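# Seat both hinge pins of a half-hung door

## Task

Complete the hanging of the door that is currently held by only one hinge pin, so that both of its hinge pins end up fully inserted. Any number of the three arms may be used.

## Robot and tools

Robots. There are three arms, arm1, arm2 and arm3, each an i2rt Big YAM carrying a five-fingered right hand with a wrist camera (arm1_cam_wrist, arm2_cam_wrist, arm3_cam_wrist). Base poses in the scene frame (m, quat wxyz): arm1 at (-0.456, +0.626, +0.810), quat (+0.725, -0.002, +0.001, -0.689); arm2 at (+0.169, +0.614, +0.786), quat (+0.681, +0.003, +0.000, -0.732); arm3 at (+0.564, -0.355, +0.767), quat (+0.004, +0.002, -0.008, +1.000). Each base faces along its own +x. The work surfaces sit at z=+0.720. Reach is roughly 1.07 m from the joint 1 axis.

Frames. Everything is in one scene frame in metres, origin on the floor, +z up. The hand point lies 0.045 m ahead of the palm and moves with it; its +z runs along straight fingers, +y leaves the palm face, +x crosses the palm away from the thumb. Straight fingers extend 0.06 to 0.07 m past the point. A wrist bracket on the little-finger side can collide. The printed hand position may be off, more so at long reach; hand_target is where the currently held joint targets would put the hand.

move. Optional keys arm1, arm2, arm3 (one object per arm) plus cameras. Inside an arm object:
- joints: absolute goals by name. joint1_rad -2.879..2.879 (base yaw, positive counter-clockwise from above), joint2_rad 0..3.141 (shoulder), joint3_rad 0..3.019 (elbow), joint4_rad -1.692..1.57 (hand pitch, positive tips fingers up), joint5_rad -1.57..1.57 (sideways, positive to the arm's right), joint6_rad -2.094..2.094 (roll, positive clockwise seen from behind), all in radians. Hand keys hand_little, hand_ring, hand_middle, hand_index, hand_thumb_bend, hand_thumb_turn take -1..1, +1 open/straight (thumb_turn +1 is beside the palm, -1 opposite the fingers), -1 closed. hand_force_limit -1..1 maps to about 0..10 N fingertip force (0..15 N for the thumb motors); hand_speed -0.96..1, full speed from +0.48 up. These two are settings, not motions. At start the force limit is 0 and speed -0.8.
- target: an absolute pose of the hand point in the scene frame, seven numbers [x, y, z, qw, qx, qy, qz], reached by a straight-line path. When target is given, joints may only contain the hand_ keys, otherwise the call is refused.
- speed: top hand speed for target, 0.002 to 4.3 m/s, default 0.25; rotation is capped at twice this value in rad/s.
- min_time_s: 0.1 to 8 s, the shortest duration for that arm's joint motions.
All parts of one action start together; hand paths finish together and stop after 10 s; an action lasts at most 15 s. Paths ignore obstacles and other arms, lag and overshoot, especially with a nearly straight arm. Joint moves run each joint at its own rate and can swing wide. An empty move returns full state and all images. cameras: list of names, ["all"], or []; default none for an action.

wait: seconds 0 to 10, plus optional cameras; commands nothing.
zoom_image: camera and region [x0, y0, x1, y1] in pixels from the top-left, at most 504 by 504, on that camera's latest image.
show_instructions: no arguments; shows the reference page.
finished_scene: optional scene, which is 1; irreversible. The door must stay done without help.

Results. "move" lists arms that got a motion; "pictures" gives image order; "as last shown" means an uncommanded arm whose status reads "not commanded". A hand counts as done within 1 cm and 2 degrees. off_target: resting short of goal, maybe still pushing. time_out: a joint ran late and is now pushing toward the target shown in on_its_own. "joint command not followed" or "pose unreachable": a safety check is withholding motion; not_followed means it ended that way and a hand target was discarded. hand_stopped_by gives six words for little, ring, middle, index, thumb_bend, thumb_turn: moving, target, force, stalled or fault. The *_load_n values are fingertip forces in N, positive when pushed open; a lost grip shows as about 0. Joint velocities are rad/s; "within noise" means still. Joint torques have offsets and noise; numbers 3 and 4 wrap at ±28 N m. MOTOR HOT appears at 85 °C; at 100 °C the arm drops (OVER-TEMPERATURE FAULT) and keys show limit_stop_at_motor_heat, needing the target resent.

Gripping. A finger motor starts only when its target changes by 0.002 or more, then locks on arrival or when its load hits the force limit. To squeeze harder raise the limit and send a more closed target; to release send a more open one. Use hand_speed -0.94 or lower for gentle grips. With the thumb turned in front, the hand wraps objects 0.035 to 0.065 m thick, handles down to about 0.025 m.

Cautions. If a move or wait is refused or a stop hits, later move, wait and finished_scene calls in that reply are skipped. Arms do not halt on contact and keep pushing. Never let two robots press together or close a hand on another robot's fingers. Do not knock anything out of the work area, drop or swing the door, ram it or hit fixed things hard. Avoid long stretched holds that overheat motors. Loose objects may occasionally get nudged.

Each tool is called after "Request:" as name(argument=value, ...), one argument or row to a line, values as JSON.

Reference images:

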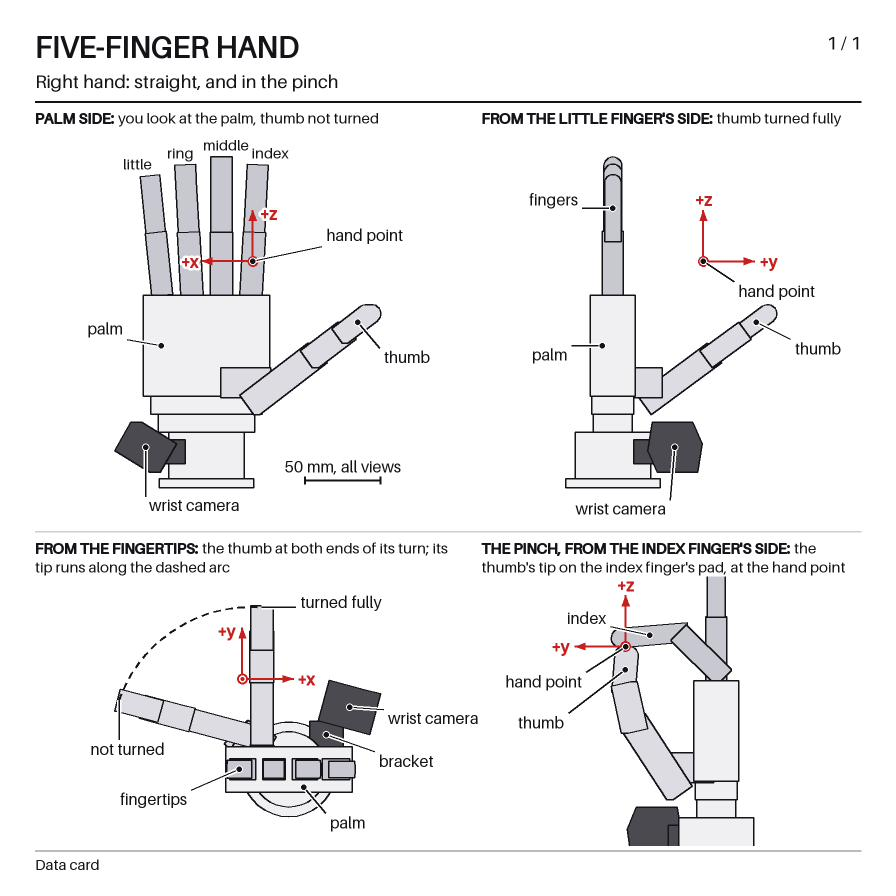

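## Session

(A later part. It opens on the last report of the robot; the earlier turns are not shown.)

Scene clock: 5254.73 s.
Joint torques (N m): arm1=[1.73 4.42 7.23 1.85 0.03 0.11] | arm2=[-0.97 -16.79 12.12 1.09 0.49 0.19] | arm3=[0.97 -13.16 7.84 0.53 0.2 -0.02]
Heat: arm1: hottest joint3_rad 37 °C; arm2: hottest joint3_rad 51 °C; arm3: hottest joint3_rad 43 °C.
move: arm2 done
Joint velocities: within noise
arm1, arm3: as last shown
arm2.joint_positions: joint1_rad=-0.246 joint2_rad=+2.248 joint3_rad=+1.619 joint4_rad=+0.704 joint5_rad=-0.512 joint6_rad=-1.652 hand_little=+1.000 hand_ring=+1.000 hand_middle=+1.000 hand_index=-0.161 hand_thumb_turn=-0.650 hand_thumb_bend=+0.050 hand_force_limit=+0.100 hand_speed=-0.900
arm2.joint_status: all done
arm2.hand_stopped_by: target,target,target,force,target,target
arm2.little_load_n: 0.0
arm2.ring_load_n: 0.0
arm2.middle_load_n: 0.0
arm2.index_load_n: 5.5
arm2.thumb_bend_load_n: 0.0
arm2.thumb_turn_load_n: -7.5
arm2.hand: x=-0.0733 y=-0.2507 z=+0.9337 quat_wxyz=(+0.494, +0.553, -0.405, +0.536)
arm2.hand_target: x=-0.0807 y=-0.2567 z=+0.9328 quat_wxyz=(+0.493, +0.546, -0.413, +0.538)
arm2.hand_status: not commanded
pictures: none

Request:
move(
  arm3={"target": [0.06, -0.345, 0.92, 0.7071, 0, -0.7071, 0], "speed": 0.15},
  cameras=["arm3_cam_wrist"],
)

Request:
zoom_image(
  camera="arm3_cam_wrist",
  region=[385, 120, 450, 230],
)

Request:
zoom_image(
  camera="arm3_cam_wrist",
  region=[397, 198, 421, 222],
)

Scene clock: 5261.90 s.
Joint torques (N m): arm1=[1.79 4.48 7.23 1.84 0.03 0.11] | arm2=[-0.97 -16.73 12.19 1.09 0.49 0.18] | arm3=[0.26 -8.94 4.26 2.04 0 -0.17]
Heat: arm1: hottest joint3_rad 37 °C; arm2: hottest joint3_rad 52 °C; arm3: hottest joint3_rad 43 °C.
move: arm3 off_target
Joint velocities: within noise
arm1, arm2: as last shown
arm2.thumb_turn_load_n: -7.0
arm3.joint_positions: joint1_rad=+0.163 joint2_rad=+1.482 joint3_rad=+0.420 joint4_rad=+1.025 joint5_rad=+0.152 joint6_rad=-1.545 hand_little=+1.000 hand_ring=+1.000 hand_middle=+1.000 hand_index=+1.000 hand_thumb_turn=+1.000 hand_thumb_bend=+1.000 hand_force_limit=-0.400 hand_speed=+0.200
arm3.joint_status: not commanded
arm3.hand_stopped_by: target,target,target,target,target,target
arm3.little_load_n: 0.0
arm3.ring_load_n: 0.0
arm3.middle_load_n: 0.0
arm3.index_load_n: 0.0
arm3.thumb_bend_load_n: 0.0
arm3.thumb_turn_load_n: 0.0
arm3.hand: x=+0.0595 y=-0.3474 z=+0.9078 quat_wxyz=(-0.696, +0.000, +0.718, -0.002)
arm3.hand_target: x=+0.0600 y=-0.3450 z=+0.9198 quat_wxyz=(-0.707, +0.000, +0.707, +0.000)
arm3.hand_status: off_target (0.012 m and 1.9 deg from the pose sent, 0.077 m and 48.3 deg at the start)
Images, in order (width x height): arm3_cam_wrist 672x504.

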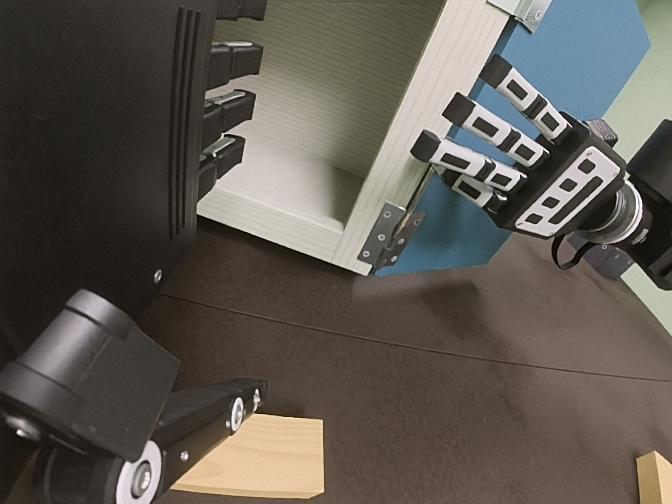

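Scaled by 4.582 from the camera's image (finer frame: 960x720).

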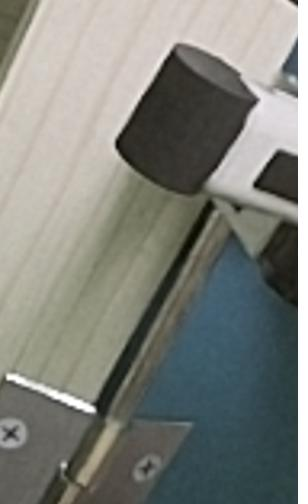

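Scaled by 21.000 from the camera's image (finer frame: 960x720).

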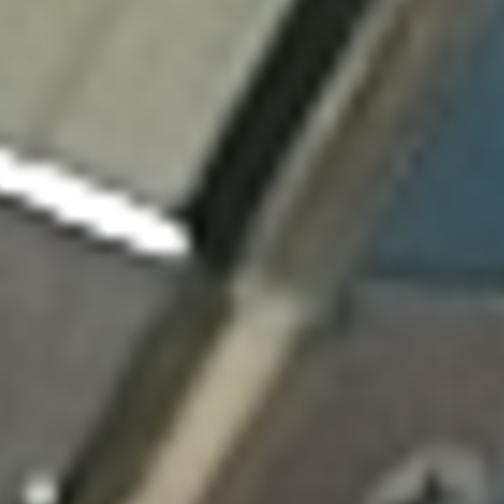

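Request:
move(
  arm2={"joints": {"hand_index": -0.05, "hand_speed": -0.93}},
  cameras=["arm3_cam_wrist"],
)

Request:
zoom_image(
  camera="arm3_cam_wrist",
  region=[385, 110, 475, 230],
)

Scene clock: 5276.33 s.
Joint torques (N m): arm1=[1.73 4.48 7.21 1.84 0.03 0.11] | arm2=[-0.67 -16.56 12.14 1.11 0.34 0.19] | arm3=[0.21 -8.88 4.25 2.03 0 -0.17]
Heat: arm1: hottest joint3_rad 37 °C; arm2: hottest joint3_rad 53 °C; arm3: hottest joint3_rad 43 °C.
move: arm2 done
Joint velocities: within noise
arm1, arm3: as last shown
arm1.thumb_turn_load_n: 0.5
arm2.joint_positions: joint1_rad=-0.246 joint2_rad=+2.248 joint3_rad=+1.619 joint4_rad=+0.704 joint5_rad=-0.509 joint6_rad=-1.649 hand_little=+1.000 hand_ring=+1.000 hand_middle=+1.000 hand_index=-0.050 hand_thumb_turn=-0.650 hand_thumb_bend=+0.050 hand_force_limit=+0.100 hand_speed=-0.930
arm2.joint_status: all done
arm2.hand_stopped_by: target,target,target,target,target,target
arm2.little_load_n: 0.0
arm2.ring_load_n: 0.0
arm2.middle_load_n: 0.0
arm2.index_load_n: 0.0
arm2.thumb_bend_load_n: -1.5
arm2.thumb_turn_load_n: -1.5
arm2.hand: x=-0.0740 y=-0.2506 z=+0.9336 quat_wxyz=(+0.494, +0.552, -0.406, +0.536)
arm2.hand_target: x=-0.0806 y=-0.2567 z=+0.9328 quat_wxyz=(+0.492, +0.546, -0.413, +0.538)
arm2.hand_status: not commanded
Images, in order (width x height): arm3_cam_wrist 672x504.

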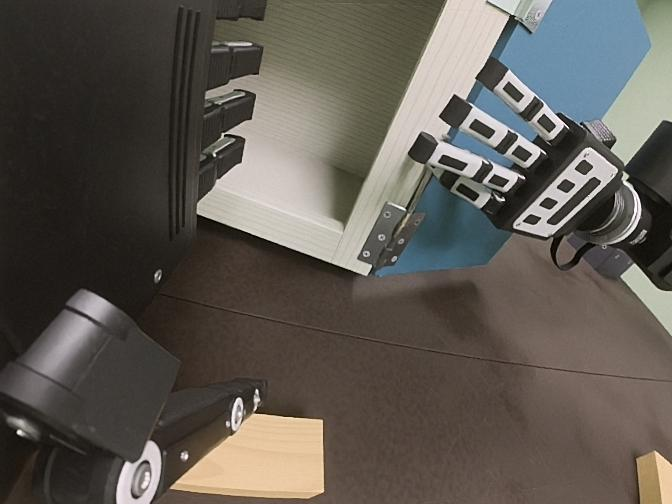

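Scaled by 4.200 from the camera's image (finer frame: 960x720).

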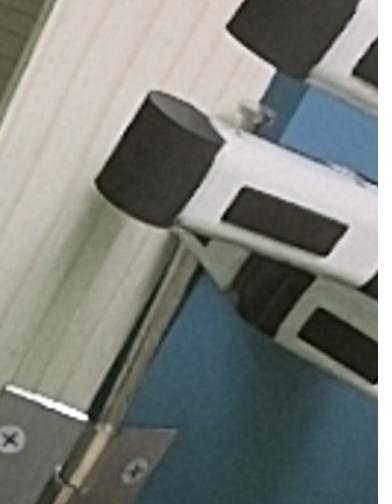

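Request:
move(
  arm2={"joints": {"hand_index": 0.4, "hand_speed": -0.85}},
  cameras=["arm3_cam_wrist"],
)

Request:
zoom_image(
  camera="arm3_cam_wrist",
  region=[385, 110, 475, 230],
)

Scene clock: 5285.30 s.
Joint torques (N m): arm1=[1.79 4.48 7.21 1.84 0.04 0.11] | arm2=[-0.73 -16.73 12.14 1.05 0.32 0.18] | arm3=[0.21 -8.88 4.25 2.06 0 -0.17]
Heat: arm1: hottest joint3_rad 37 °C; arm2: hottest joint3_rad 53 °C; arm3: hottest joint3_rad 42 °C.
move: arm2 done
Joint velocities: within noise
arm1, arm3: as last shown
arm1.thumb_turn_load_n: 0.0
arm2.joint_positions: joint1_rad=-0.246 joint2_rad=+2.248 joint3_rad=+1.619 joint4_rad=+0.704 joint5_rad=-0.509 joint6_rad=-1.649 hand_little=+1.000 hand_ring=+1.000 hand_middle=+1.000 hand_index=+0.400 hand_thumb_turn=-0.650 hand_thumb_bend=+0.050 hand_force_limit=+0.100 hand_speed=-0.850
arm2.joint_status: all done
arm2.hand_stopped_by: target,target,target,target,target,target
arm2.little_load_n: 0.0
arm2.ring_load_n: 0.0
arm2.middle_load_n: 0.0
arm2.index_load_n: 0.0
arm2.thumb_bend_load_n: -1.5
arm2.thumb_turn_load_n: -1.5
arm2.hand: x=-0.0739 y=-0.2506 z=+0.9335 quat_wxyz=(+0.494, +0.552, -0.406, +0.536)
arm2.hand_target: x=-0.0806 y=-0.2567 z=+0.9328 quat_wxyz=(+0.492, +0.546, -0.413, +0.538)
arm2.hand_status: not commanded
Images, in order (width x height): arm3_cam_wrist 672x504.

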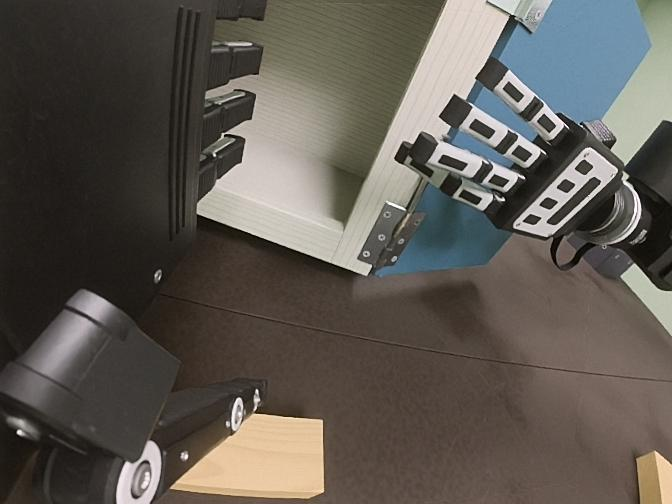

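Scaled by 4.200 from the camera's image (finer frame: 960x720).

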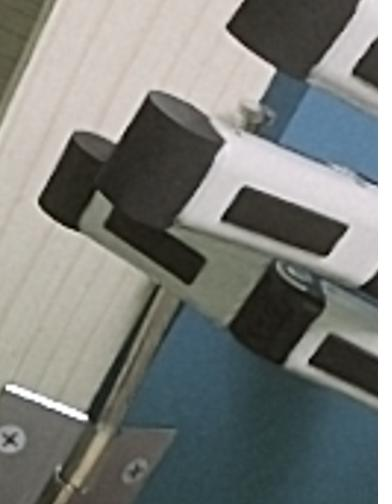

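Request:
move(
  arm2={"target": [-0.050, -0.240, 0.9330, 0.492, 0.546, -0.413, 0.538], "speed": 0.03},
  cameras=["arm3_cam_wrist"],
)

Request:
zoom_image(
  camera="arm3_cam_wrist",
  region=[385, 110, 475, 230],
)

Scene clock: 5300.23 s.
Joint torques (N m): arm1=[1.73 4.48 7.21 1.84 0.03 0.11] | arm2=[0.09 -18.96 8.65 2.29 0.15 0.12] | arm3=[0.21 -9 4.23 2.06 -0.01 -0.17]
Heat: arm1: hottest joint3_rad 37 °C; arm2: hottest joint3_rad 53 °C; arm3: hottest joint3_rad 42 °C.
move: arm2 off_target
Joint velocities: within noise
arm1, arm3: as last shown
arm2.joint_positions: joint1_rad=-0.225 joint2_rad=+2.235 joint3_rad=+1.551 joint4_rad=+0.720 joint5_rad=-0.473 joint6_rad=-1.647 hand_little=+1.000 hand_ring=+1.000 hand_middle=+1.000 hand_index=+0.400 hand_thumb_turn=-0.650 hand_thumb_bend=+0.050 hand_force_limit=+0.100 hand_speed=-0.850
arm2.joint_status: not commanded
arm2.hand_stopped_by: target,target,target,target,target,target
arm2.little_load_n: 0.0
arm2.ring_load_n: 0.0
arm2.middle_load_n: 0.0
arm2.index_load_n: 0.0
arm2.thumb_bend_load_n: 0.0
arm2.thumb_turn_load_n: 0.0
arm2.hand: x=-0.0578 y=-0.2390 z=+0.9109 quat_wxyz=(+0.484, +0.553, -0.423, +0.529)
arm2.hand_target: x=-0.0502 y=-0.2401 z=+0.9327 quat_wxyz=(+0.492, +0.546, -0.413, +0.538)
arm2.hand_status: off_target (0.023 m and 2.0 deg from the pose sent, 0.026 m and 1.1 deg at the start)
Images, in order (width x height): arm3_cam_wrist 672x504.

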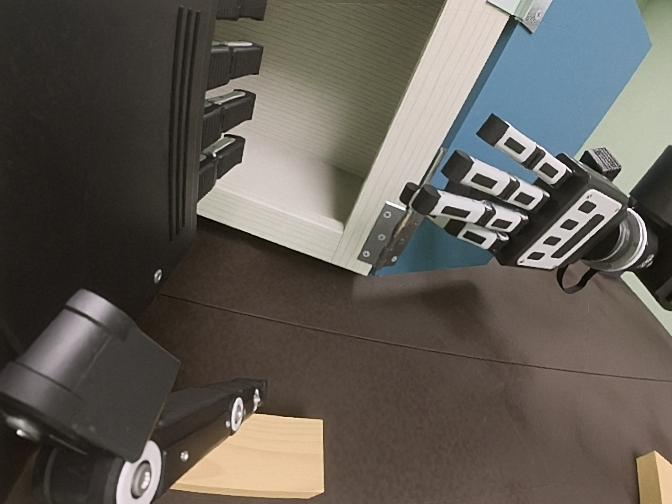

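Scaled by 4.200 from the camera's image (finer frame: 960x720).

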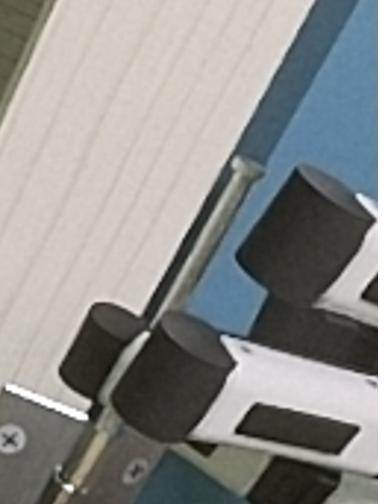

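Request:
move(
  arm2={"target": [0.015, -0.225, 0.945, 0.492, 0.546, -0.413, 0.538], "speed": 0.06},
  cameras=["arm3_cam_wrist"],
)

Request:
zoom_image(
  camera="arm3_cam_wrist",
  region=[385, 110, 475, 230],
)

Scene clock: 5308.83 s.
Joint torques (N m): arm1=[1.73 4.48 7.21 1.84 0.03 0.11] | arm2=[-0.21 -18.08 8.47 2.3 0.17 0.04] | arm3=[0.15 -8.94 4.26 2.06 0 -0.17]
Heat: arm1: hottest joint3_rad 37 °C; arm2: hottest joint3_rad 51 °C; arm3: hottest joint3_rad 41 °C.
move: arm2 off_target
Joint velocities: within noise
arm1, arm3: as last shown
arm2.joint_positions: joint1_rad=-0.133 joint2_rad=+2.153 joint3_rad=+1.437 joint4_rad=+0.751 joint5_rad=-0.383 joint6_rad=-1.647 hand_little=+1.000 hand_ring=+1.000 hand_middle=+1.000 hand_index=+0.400 hand_thumb_turn=-0.650 hand_thumb_bend=+0.050 hand_force_limit=+0.100 hand_speed=-0.850
arm2.joint_status: not commanded
arm2.hand_stopped_by: target,target,target,target,target,target
arm2.little_load_n: 0.0
arm2.ring_load_n: 0.0
arm2.middle_load_n: 0.5
arm2.index_load_n: 0.0
arm2.thumb_bend_load_n: 0.0
arm2.thumb_turn_load_n: 0.0
arm2.hand: x=+0.0095 y=-0.2255 z=+0.9238 quat_wxyz=(+0.483, +0.553, -0.424, +0.530)
arm2.hand_target: x=+0.0149 y=-0.2252 z=+0.9449 quat_wxyz=(+0.492, +0.546, -0.413, +0.538)
arm2.hand_status: off_target (0.022 m and 2.0 deg from the pose sent, 0.081 m and 2.0 deg at the start)
Images, in order (width x height): arm3_cam_wrist 672x504.

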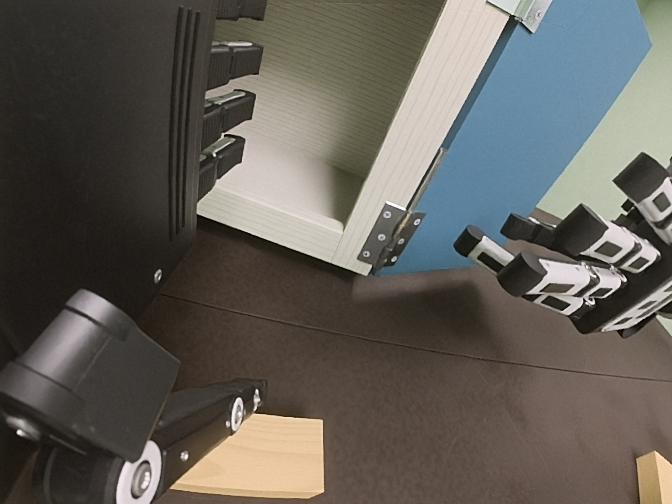

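Scaled by 4.200 from the camera's image (finer frame: 960x720).

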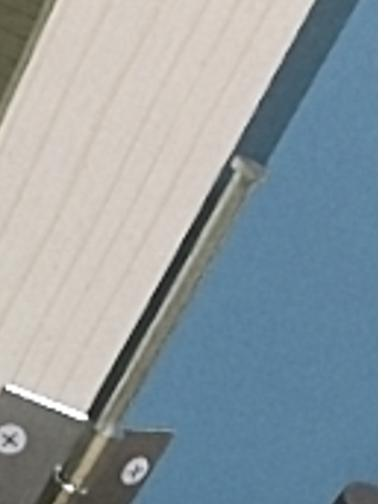

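Request:
move(
  arm2={"target": [0.03, -0.11, 1.04, 0.492, 0.546, -0.413, 0.538], "speed": 0.15, "joints": {"hand_index": 1.0, "hand_thumb_turn": 1.0, "hand_thumb_bend": 1.0, "hand_speed": 0}},
  cameras=["arm2_cam_wrist", "arm3_cam_wrist"],
)

Scene clock: 5368.17 s.
Joint torques (N m): arm1=[1.73 4.48 7.21 1.84 0.04 0.11] | arm2=[-0.85 -13.1 9.03 1.36 -0.09 0.06] | arm3=[0.15 -8.94 4.25 2.07 0 -0.17]
Heat: arm1: hottest joint3_rad 37 °C; arm2: hottest joint3_rad 46 °C; arm3: hottest joint3_rad 40 °C.
move: arm2 done
Joint velocities: within noise
arm1.joint_positions: joint1_rad=+0.540 joint2_rad=+0.643 joint3_rad=+1.569 joint4_rad=-1.489 joint5_rad=+0.222 joint6_rad=-1.308 hand_little=+1.000 hand_ring=+1.000 hand_middle=+1.000 hand_index=+1.000 hand_thumb_turn=+1.000 hand_thumb_bend=+1.000 hand_force_limit=+0.000 hand_speed=-0.800
arm1.joint_status: not commanded
arm1.hand_stopped_by: target,target,target,target,target,target
arm1.little_load_n: 0.0
arm1.ring_load_n: 0.0
arm1.middle_load_n: 0.0
arm1.index_load_n: 0.0
arm1.thumb_bend_load_n: 0.0
arm1.thumb_turn_load_n: 0.0
arm1.hand: x=-0.4302 y=+0.4273 z=+1.3542 quat_wxyz=(+0.261, +0.677, -0.549, +0.414)
arm1.hand_target: x=-0.4304 y=+0.4313 z=+1.3581 quat_wxyz=(+0.258, +0.677, -0.548, +0.418)
arm1.hand_status: not commanded
arm2.joint_positions: joint1_rad=-0.133 joint2_rad=+1.744 joint3_rad=+1.097 joint4_rad=+0.723 joint5_rad=-0.391 joint6_rad=-1.647 hand_little=+1.000 hand_ring=+1.000 hand_middle=+1.000 hand_index=+1.000 hand_thumb_turn=+1.000 hand_thumb_bend=+1.000 hand_force_limit=+0.100 hand_speed=+0.000
arm2.joint_status: all done
arm2.hand_stopped_by: target,target,target,target,target,target
arm2.little_load_n: 0.0
arm2.ring_load_n: 0.0
arm2.middle_load_n: 0.0
arm2.index_load_n: 0.0
arm2.thumb_bend_load_n: 0.0
arm2.thumb_turn_load_n: 0.0
arm2.hand: x=+0.0341 y=-0.1128 z=+1.0387 quat_wxyz=(+0.494, +0.547, -0.409, +0.538)
arm2.hand_target: x=+0.0301 y=-0.1101 z=+1.0399 quat_wxyz=(+0.492, +0.546, -0.413, +0.538)
arm2.hand_status: done (0.005 m and 0.5 deg from the pose sent, 0.165 m and 2.0 deg at the start)
arm3: as last shown
Images, in order (width x height): arm2_cam_wrist 672x504, arm3_cam_wrist 672x504.

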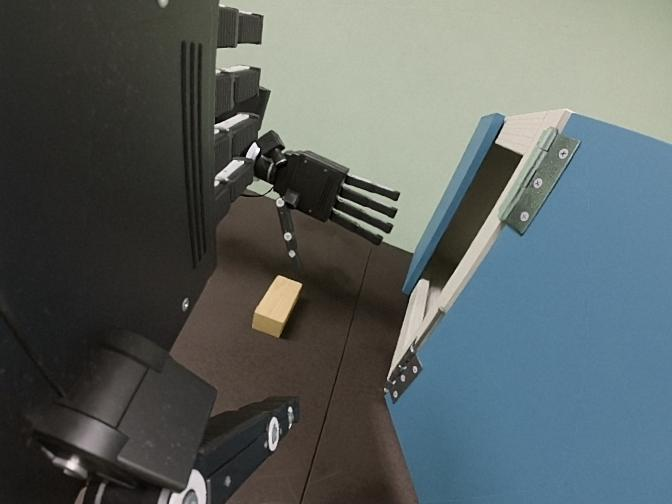

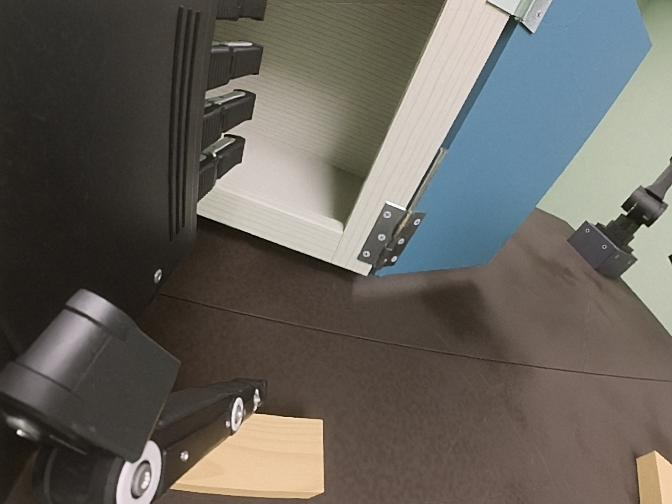

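Request:
zoom_image(
  camera="arm2_cam_wrist",
  region=[370, 260, 460, 410],
)

Request:
zoom_image(
  camera="arm2_cam_wrist",
  region=[490, 110, 600, 240],
)

Scaled by 3.360 from the camera's image (finer frame: 960x720).

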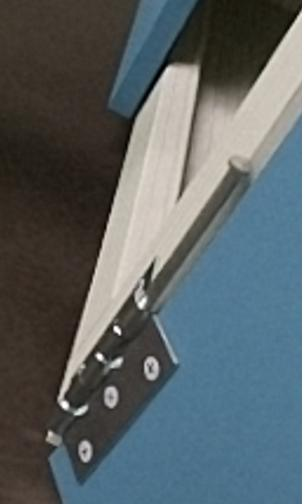

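Scaled by 3.877 from the camera's image (finer frame: 960x720).

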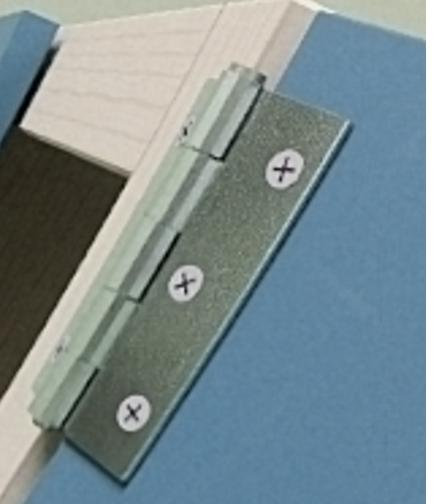

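Request:
move(
  arm3={"target": [0.04, -0.285, 0.965, 0.4873, -0.5808, -0.4995, 0.4191], "speed": 0.12},
  cameras=["arm2_cam_wrist", "arm3_cam_wrist"],
)

Scene clock: 5381.37 s.
Joint torques (N m): arm1=[1.73 4.48 7.2 1.84 0.04 0.11] | arm2=[-0.79 -13.27 9.02 1.37 -0.08 0.06] | arm3=[0.09 -7.88 9.85 1.14 -0.04 0.01]
Heat: arm1: hottest joint3_rad 37 °C; arm2: hottest joint3_rad 47 °C; arm3: hottest joint3_rad 41 °C.
move: arm3 off_target
Joint velocities: within noise
arm1, arm2: as last shown
arm3.joint_positions: joint1_rad=-0.211 joint2_rad=+1.233 joint3_rad=+0.598 joint4_rad=+0.399 joint5_rad=-0.075 joint6_rad=-0.008 hand_little=+1.000 hand_ring=+1.000 hand_middle=+1.000 hand_index=+1.000 hand_thumb_turn=+1.000 hand_thumb_bend=+1.000 hand_force_limit=-0.400 hand_speed=+0.200
arm3.joint_status: not commanded
arm3.hand_stopped_by: target,target,target,target,target,target
arm3.little_load_n: 0.0
arm3.ring_load_n: 0.0
arm3.middle_load_n: 0.0
arm3.index_load_n: 0.0
arm3.thumb_bend_load_n: 0.0
arm3.thumb_turn_load_n: 0.0
arm3.hand: x=+0.0554 y=-0.2906 z=+0.9332 quat_wxyz=(-0.471, +0.591, +0.514, -0.405)
arm3.hand_target: x=+0.0416 y=-0.2853 z=+0.9653 quat_wxyz=(-0.488, +0.581, +0.500, -0.419)
arm3.hand_status: off_target (0.036 m and 3.2 deg from the pose sent, 0.087 m and 91.4 deg at the start)
Images, in order (width x height): arm2_cam_wrist 672x504, arm3_cam_wrist 672x504.

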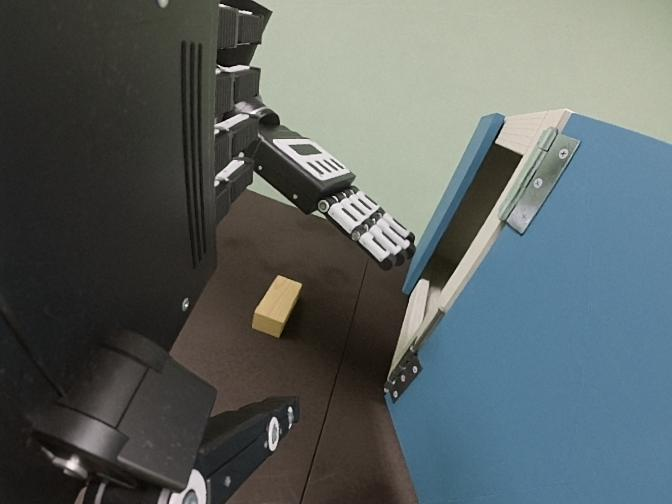

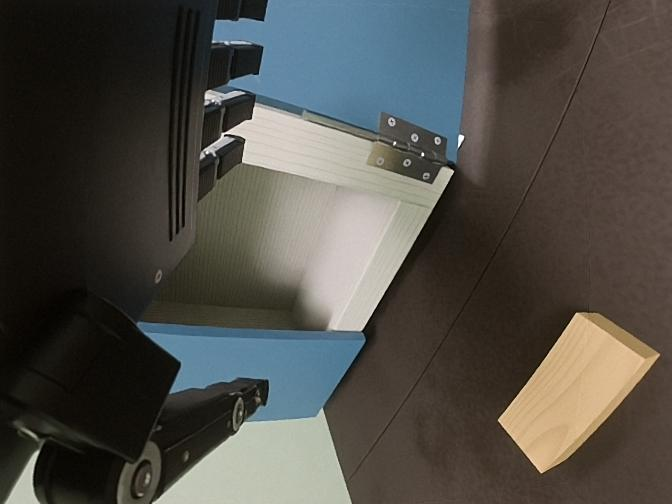

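Request:
move(
  arm3={"target": [-0.030, -0.276, 0.955, 0.495, -0.575, -0.492, 0.426], "speed": 0.08},
  cameras=["arm2_cam_wrist", "arm3_cam_wrist"],
)

Request:
zoom_image(
  camera="arm2_cam_wrist",
  region=[350, 240, 470, 410],
)

Request:
zoom_image(
  camera="arm3_cam_wrist",
  region=[200, 80, 400, 220],
)

Scene clock: 5389.43 s.
Joint torques (N m): arm1=[1.79 4.42 7.23 1.85 0.04 0.11] | arm2=[-0.79 -13.16 9.02 1.4 -0.08 0.07] | arm3=[1.26 -6.59 10.58 2.18 0.18 0.02]
Heat: arm1: hottest joint3_rad 37 °C; arm2: hottest joint3_rad 47 °C; arm3: hottest joint3_rad 42 °C.
move: arm3 off_target
Joint velocities: within noise
arm1, arm2: as last shown
arm3.joint_positions: joint1_rad=-0.211 joint2_rad=+1.406 joint3_rad=+0.726 joint4_rad=+0.473 joint5_rad=-0.063 joint6_rad=+0.001 hand_little=+1.000 hand_ring=+1.000 hand_middle=+1.000 hand_index=+1.000 hand_thumb_turn=+1.000 hand_thumb_bend=+1.000 hand_force_limit=-0.400 hand_speed=+0.200
arm3.joint_status: not commanded
arm3.hand_stopped_by: target,target,target,target,target,target
arm3.little_load_n: 0.0
arm3.ring_load_n: 0.0
arm3.middle_load_n: 0.0
arm3.index_load_n: -0.5
arm3.thumb_bend_load_n: 0.0
arm3.thumb_turn_load_n: 0.0
arm3.hand: x=-0.0026 y=-0.2759 z=+0.9321 quat_wxyz=(-0.482, +0.588, +0.504, -0.410)
arm3.hand_target: x=-0.0272 y=-0.2766 z=+0.9555 quat_wxyz=(-0.495, +0.575, +0.492, -0.426)
arm3.hand_status: off_target (0.036 m and 3.1 deg from the pose sent, 0.089 m and 4.8 deg at the start)
Images, in order (width x height): arm2_cam_wrist 672x504, arm3_cam_wrist 672x504.

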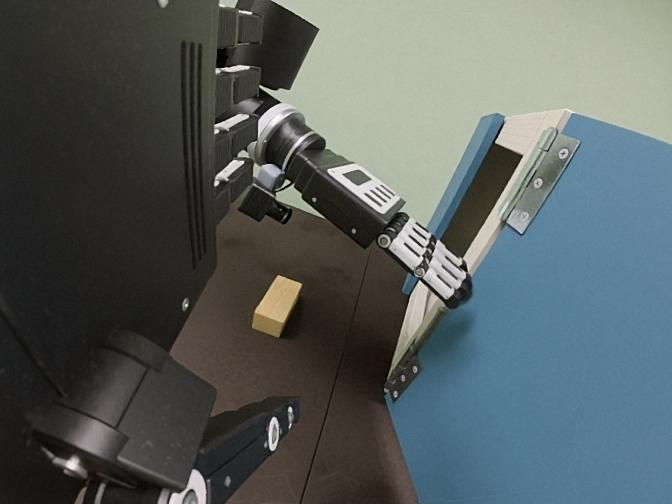

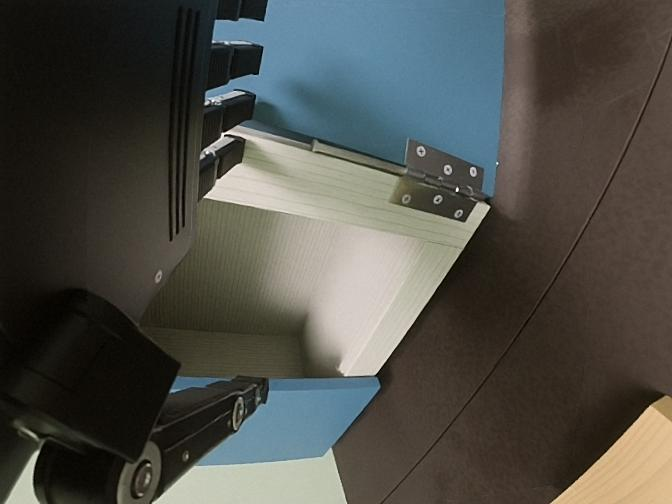

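Scaled by 2.965 from the camera's image (finer frame: 960x720).

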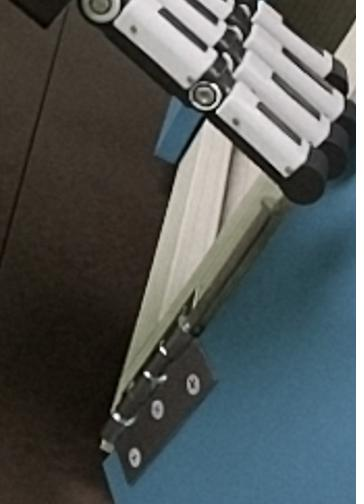

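Scaled by 2.520 from the camera's image (finer frame: 960x720).

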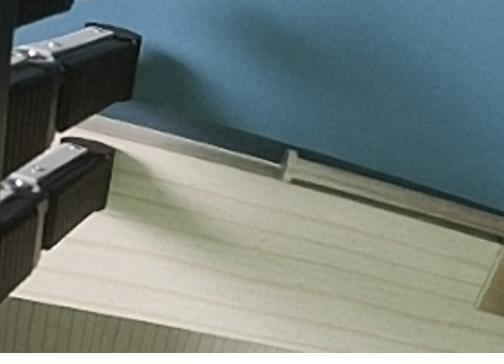

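Request:
move(
  arm3={"target": [-0.046, -0.268, 0.952, 0.495, -0.575, -0.492, 0.426], "speed": 0.05},
  cameras=["arm2_cam_wrist", "arm3_cam_wrist"],
)

Request:
zoom_image(
  camera="arm2_cam_wrist",
  region=[390, 260, 480, 390],
)

Request:
zoom_image(
  camera="arm3_cam_wrist",
  region=[200, 80, 400, 220],
)

Scene clock: 5411.27 s.
Joint torques (N m): arm1=[1.73 4.48 7.21 1.84 0.03 0.11] | arm2=[-1.26 -12.92 9.03 1.24 -0.08 0.05] | arm3=[0.56 -3.6 12.96 2.09 0.13 0]
Heat: arm1: hottest joint3_rad 37 °C; arm2: hottest joint3_rad 47 °C; arm3: hottest joint3_rad 44 °C.
move: arm3 off_target
Joint velocities: within noise
arm1, arm2: as last shown
arm3.joint_positions: joint1_rad=-0.213 joint2_rad=+1.413 joint3_rad=+0.726 joint4_rad=+0.482 joint5_rad=-0.072 joint6_rad=+0.001 hand_little=+1.000 hand_ring=+1.000 hand_middle=+1.000 hand_index=+1.000 hand_thumb_turn=+1.000 hand_thumb_bend=+1.000 hand_force_limit=-0.400 hand_speed=+0.200
arm3.joint_status: not commanded
arm3.hand_stopped_by: target,target,target,target,target,target
arm3.little_load_n: 0.0
arm3.ring_load_n: 0.0
arm3.middle_load_n: 0.0
arm3.index_load_n: 0.0
arm3.thumb_bend_load_n: 0.0
arm3.thumb_turn_load_n: 0.0
arm3.hand: x=-0.0036 y=-0.2761 z=+0.9312 quat_wxyz=(-0.481, +0.586, +0.504, -0.413)
arm3.hand_target: x=-0.0402 y=-0.2688 z=+0.9528 quat_wxyz=(-0.495, +0.575, +0.492, -0.426)
arm3.hand_status: off_target (0.048 m and 2.9 deg from the pose sent, 0.048 m and 3.1 deg at the start)
Images, in order (width x height): arm2_cam_wrist 672x504, arm3_cam_wrist 672x504.

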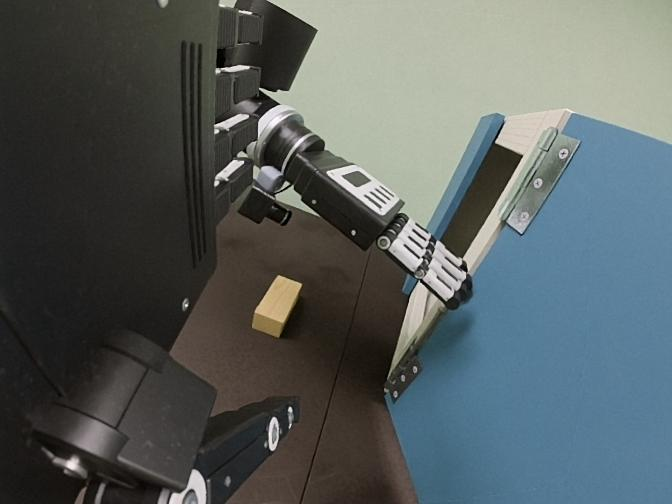

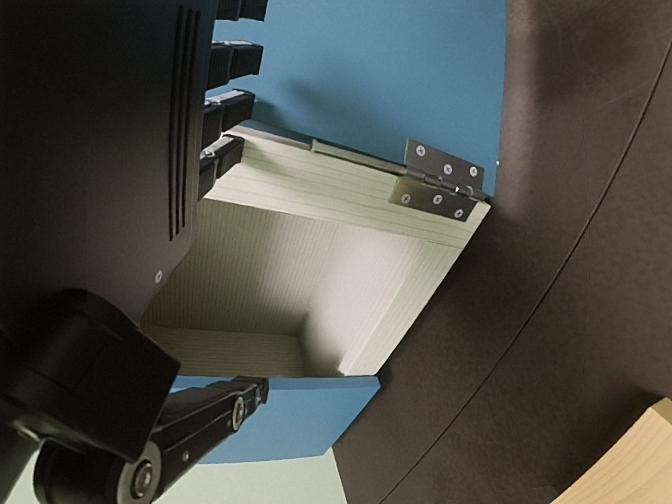

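Scaled by 3.877 from the camera's image (finer frame: 960x720).

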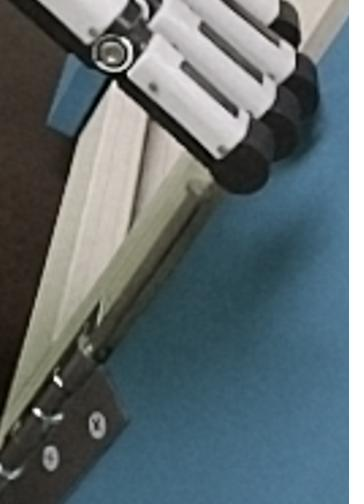

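Scaled by 2.520 from the camera's image (finer frame: 960x720).

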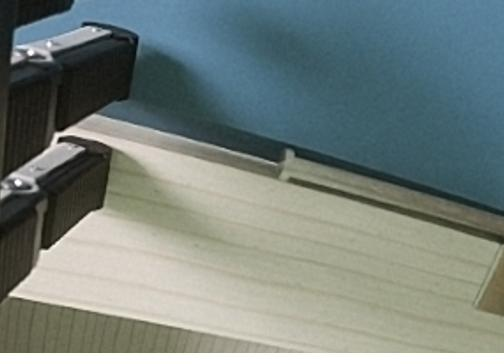

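Request:
move(
  arm3={"target": [-0.056, -0.267, 0.958, 0.495, -0.575, -0.492, 0.426], "speed": 0.05},
  cameras=["arm2_cam_wrist", "arm3_cam_wrist"],
)

Request:
zoom_image(
  camera="arm3_cam_wrist",
  region=[200, 80, 400, 220],
)

Scene clock: 5419.10 s.
Joint torques (N m): arm1=[1.73 4.48 7.21 1.84 0.04 0.11] | arm2=[-1.14 -13.27 8.96 1.32 -0.1 0.08] | arm3=[0.79 -3.14 14.76 1.26 0.23 0]
Heat: arm1: hottest joint3_rad 37 °C; arm2: hottest joint3_rad 47 °C; arm3: hottest joint3_rad 46 °C.
move: arm3 off_target
Joint velocities: within noise
arm1, arm2: as last shown
arm3.joint_positions: joint1_rad=-0.213 joint2_rad=+1.413 joint3_rad=+0.728 joint4_rad=+0.482 joint5_rad=-0.072 joint6_rad=+0.001 hand_little=+1.000 hand_ring=+1.000 hand_middle=+1.000 hand_index=+1.000 hand_thumb_turn=+1.000 hand_thumb_bend=+1.000 hand_force_limit=-0.400 hand_speed=+0.200
arm3.joint_status: not commanded
arm3.hand_stopped_by: target,target,target,target,target,target
arm3.little_load_n: 0.0
arm3.ring_load_n: 0.0
arm3.middle_load_n: 0.0
arm3.index_load_n: 0.0
arm3.thumb_bend_load_n: 0.0
arm3.thumb_turn_load_n: 0.0
arm3.hand: x=-0.0043 y=-0.2761 z=+0.9318 quat_wxyz=(-0.481, +0.586, +0.504, -0.414)
arm3.hand_target: x=-0.0476 y=-0.2684 z=+0.9592 quat_wxyz=(-0.495, +0.575, +0.492, -0.426)
arm3.hand_status: off_target (0.059 m and 2.8 deg from the pose sent, 0.060 m and 2.9 deg at the start)
Images, in order (width x height): arm2_cam_wrist 672x504, arm3_cam_wrist 672x504.

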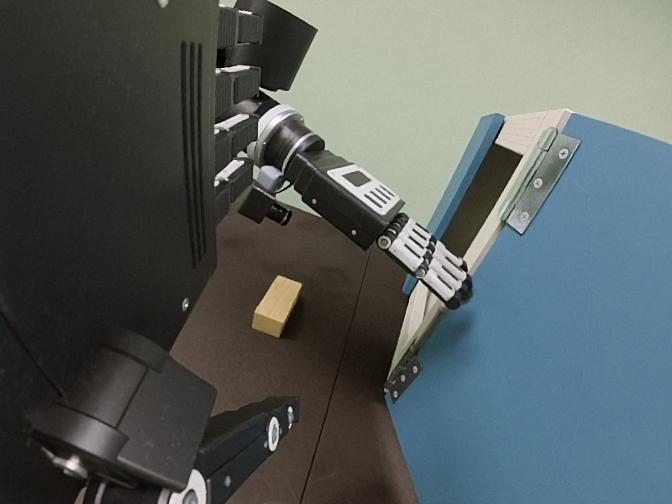

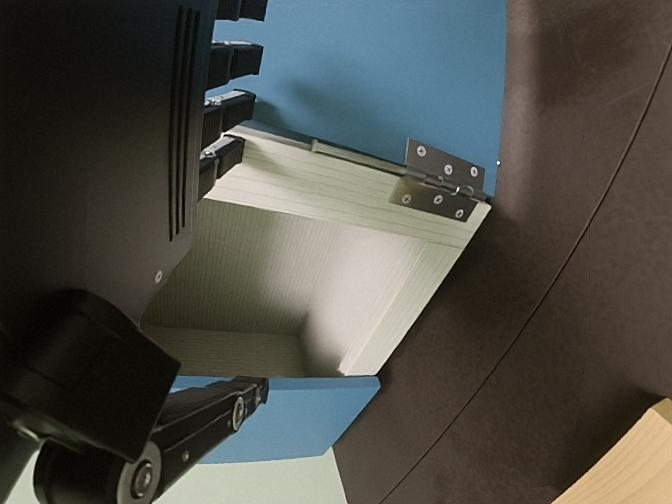

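Scaled by 2.520 from the camera's image (finer frame: 960x720).

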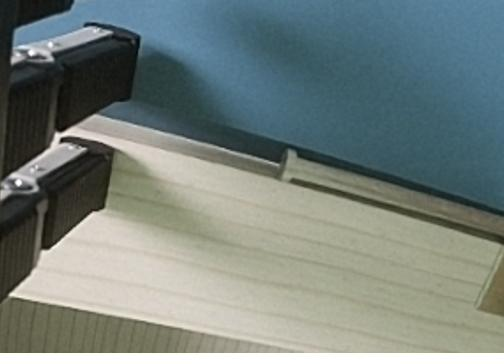

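Request:
move(
  arm3={"target": [0.01, -0.265, 0.955, 0.495, -0.575, -0.492, 0.426], "speed": 0.1},
)

Request:
move(
  arm3={"target": [-0.046, -0.267, 0.950, 0.495, -0.575, -0.492, 0.426], "speed": 0.06},
  cameras=["arm2_cam_wrist", "arm3_cam_wrist"],
)

Request:
zoom_image(
  camera="arm2_cam_wrist",
  region=[390, 260, 480, 390],
)

Request:
zoom_image(
  camera="arm3_cam_wrist",
  region=[200, 80, 400, 220],
)

Scene clock: 5439.60 s.
Joint torques (N m): arm1=[1.79 4.54 7.21 1.84 0.03 0.11] | arm2=[-1.03 -13.22 8.99 1.32 -0.08 0.06] | arm3=[0.09 -9.41 6.35 1.99 -0.05 -0.05]
Heat: arm1: hottest joint3_rad 37 °C; arm2: hottest joint3_rad 47 °C; arm3: hottest joint3_rad 51 °C.
move: arm3 off_target
Joint velocities: within noise
arm1, arm2: as last shown
arm2.thumb_bend_load_n: -0.5
arm3.joint_positions: joint1_rad=-0.243 joint2_rad=+1.362 joint3_rad=+0.701 joint4_rad=+0.479 joint5_rad=-0.105 joint6_rad=+0.001 hand_little=+1.000 hand_ring=+1.000 hand_middle=+1.000 hand_index=+1.000 hand_thumb_turn=+1.000 hand_thumb_bend=+1.000 hand_force_limit=-0.400 hand_speed=+0.200
arm3.joint_status: not commanded
arm3.hand_stopped_by: target,target,target,target,target,target
arm3.little_load_n: 0.0
arm3.ring_load_n: 0.0
arm3.middle_load_n: 0.0
arm3.index_load_n: 0.0
arm3.thumb_bend_load_n: 0.0
arm3.thumb_turn_load_n: -0.5
arm3.hand: x=+0.0096 y=-0.2682 z=+0.9447 quat_wxyz=(-0.486, +0.581, +0.499, -0.421)
arm3.hand_target: x=+0.0101 y=-0.2651 z=+0.9548 quat_wxyz=(-0.495, +0.575, +0.492, -0.426)
arm3.hand_status: off_target (0.011 m and 1.6 deg from the pose sent, 0.029 m and 2.8 deg at the start)
pictures: none

Scene clock: 5441.03 s.
Joint torques (N m): arm1=[1.79 4.48 7.2 1.84 0.03 0.11] | arm2=[-0.97 -13.27 9.02 1.31 -0.09 0.08] | arm3=[1.85 -4.72 12.85 2.17 0.33 0.01]
Heat: arm1: hottest joint3_rad 37 °C; arm2: hottest joint3_rad 47 °C; arm3: hottest joint3_rad 51 °C.
move: arm3 off_target
Joint velocities: within noise
arm1, arm2: as last shown
arm1.little_load_n: 0.5
arm1.ring_load_n: -0.5
arm1.index_load_n: -0.5
arm2.thumb_bend_load_n: 0.0
arm3.joint_positions: joint1_rad=-0.232 joint2_rad=+1.427 joint3_rad=+0.724 joint4_rad=+0.486 joint5_rad=-0.079 joint6_rad=+0.001 hand_little=+1.000 hand_ring=+1.000 hand_middle=+1.000 hand_index=+1.000 hand_thumb_turn=+1.000 hand_thumb_bend=+1.000 hand_force_limit=-0.400 hand_speed=+0.200
arm3.joint_status: not commanded
arm3.hand_stopped_by: target,target,target,target,target,target
arm3.little_load_n: -0.5
arm3.ring_load_n: 0.0
arm3.middle_load_n: 0.0
arm3.index_load_n: 0.0
arm3.thumb_bend_load_n: 0.0
arm3.thumb_turn_load_n: -0.5
arm3.hand: x=-0.0021 y=-0.2668 z=+0.9233 quat_wxyz=(-0.479, +0.593, +0.503, -0.408)
arm3.hand_target: x=-0.0399 y=-0.2683 z=+0.9509 quat_wxyz=(-0.495, +0.575, +0.492, -0.426)
arm3.hand_status: off_target (0.051 m and 3.6 deg from the pose sent, 0.056 m and 1.6 deg at the start)
Images, in order (width x height): arm2_cam_wrist 672x504, arm3_cam_wrist 672x504.

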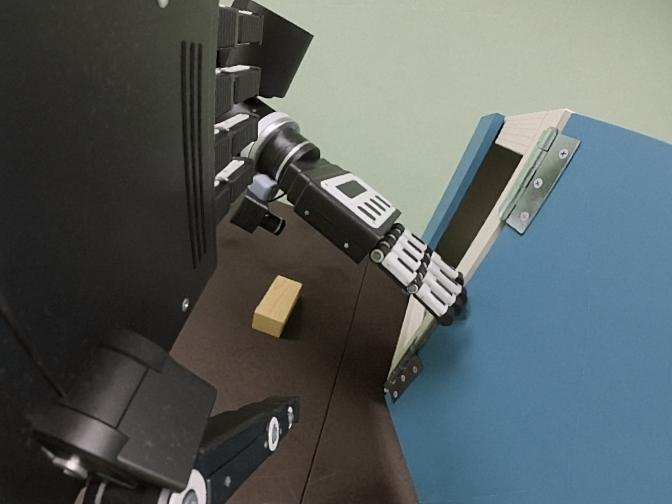

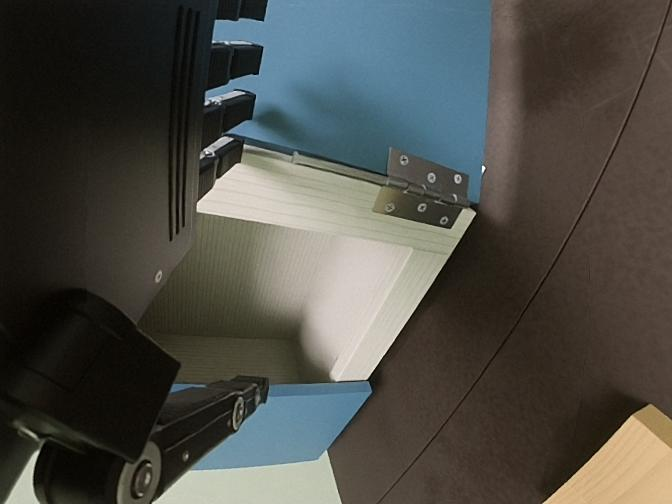

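Scaled by 3.877 from the camera's image (finer frame: 960x720).

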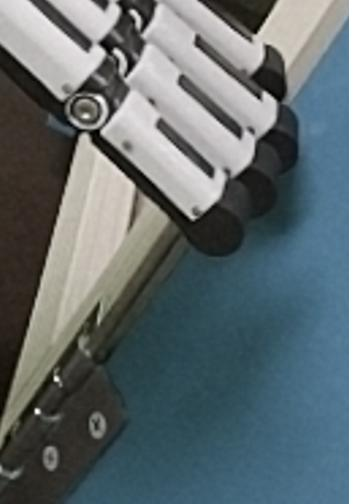

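Scaled by 2.520 from the camera's image (finer frame: 960x720).

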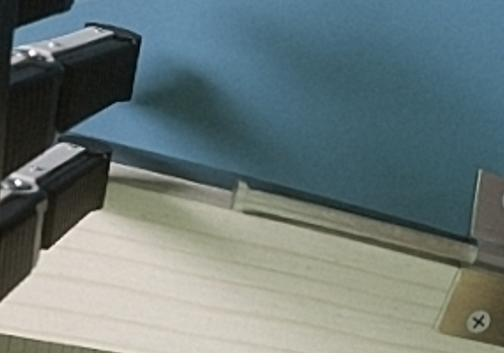

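Request:
move(
  arm3={"target": [-0.020, -0.263, 0.935, 0.495, -0.575, -0.492, 0.426], "speed": 0.05},
  cameras=["arm2_cam_wrist", "arm3_cam_wrist"],
)

Request:
zoom_image(
  camera="arm3_cam_wrist",
  region=[200, 80, 400, 220],
)

Scene clock: 5454.00 s.
Joint torques (N m): arm1=[1.73 4.54 7.21 1.85 0.04 0.11] | arm2=[-0.97 -13.16 9.03 1.35 -0.08 0.09] | arm3=[0.62 -6.83 8.51 2.71 0.03 -0.03]
Heat: arm1: hottest joint3_rad 37 °C; arm2: hottest joint3_rad 47 °C; arm3: hottest joint3_rad 55 °C.
move: arm3 off_target
Joint velocities: within noise
arm1, arm2: as last shown
arm1.little_load_n: 0.0
arm1.ring_load_n: 0.0
arm1.index_load_n: 0.0
arm1.thumb_turn_load_n: 0.5
arm3.joint_positions: joint1_rad=-0.237 joint2_rad=+1.435 joint3_rad=+0.715 joint4_rad=+0.526 joint5_rad=-0.093 joint6_rad=+0.001 hand_little=+1.000 hand_ring=+1.000 hand_middle=+1.000 hand_index=+1.000 hand_thumb_turn=+1.000 hand_thumb_bend=+1.000 hand_force_limit=-0.400 hand_speed=+0.200
arm3.joint_status: not commanded
arm3.hand_stopped_by: target,target,target,target,target,target
arm3.little_load_n: 0.0
arm3.ring_load_n: 0.0
arm3.middle_load_n: 0.0
arm3.index_load_n: -3.0
arm3.thumb_bend_load_n: 0.0
arm3.thumb_turn_load_n: 0.0
arm3.hand: x=-0.0029 y=-0.2664 z=+0.9241 quat_wxyz=(-0.484, +0.585, +0.501, -0.416)
arm3.hand_target: x=-0.0188 y=-0.2633 z=+0.9351 quat_wxyz=(-0.495, +0.575, +0.492, -0.426)
arm3.hand_status: off_target (0.021 m and 2.3 deg from the pose sent, 0.022 m and 3.6 deg at the start)
Images, in order (width x height): arm2_cam_wrist 672x504, arm3_cam_wrist 672x504.

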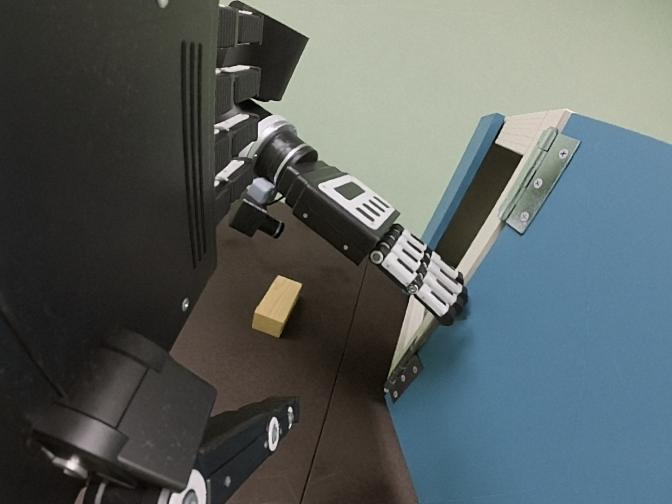

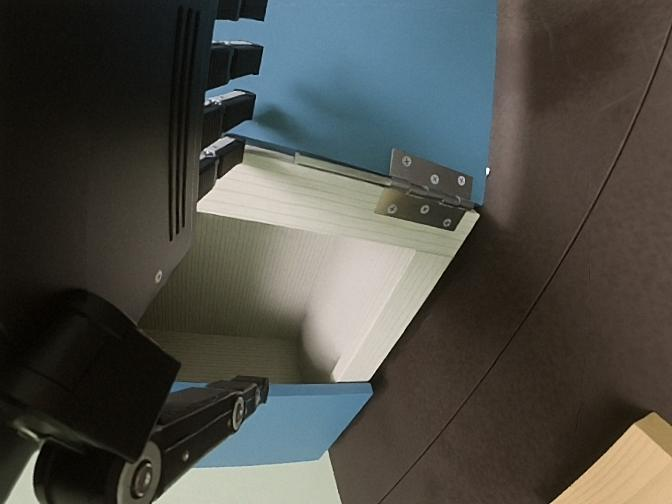

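Scaled by 2.520 from the camera's image (finer frame: 960x720).

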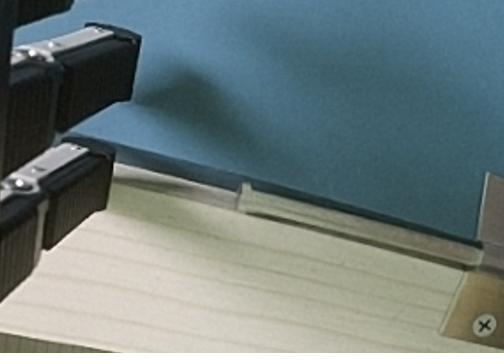

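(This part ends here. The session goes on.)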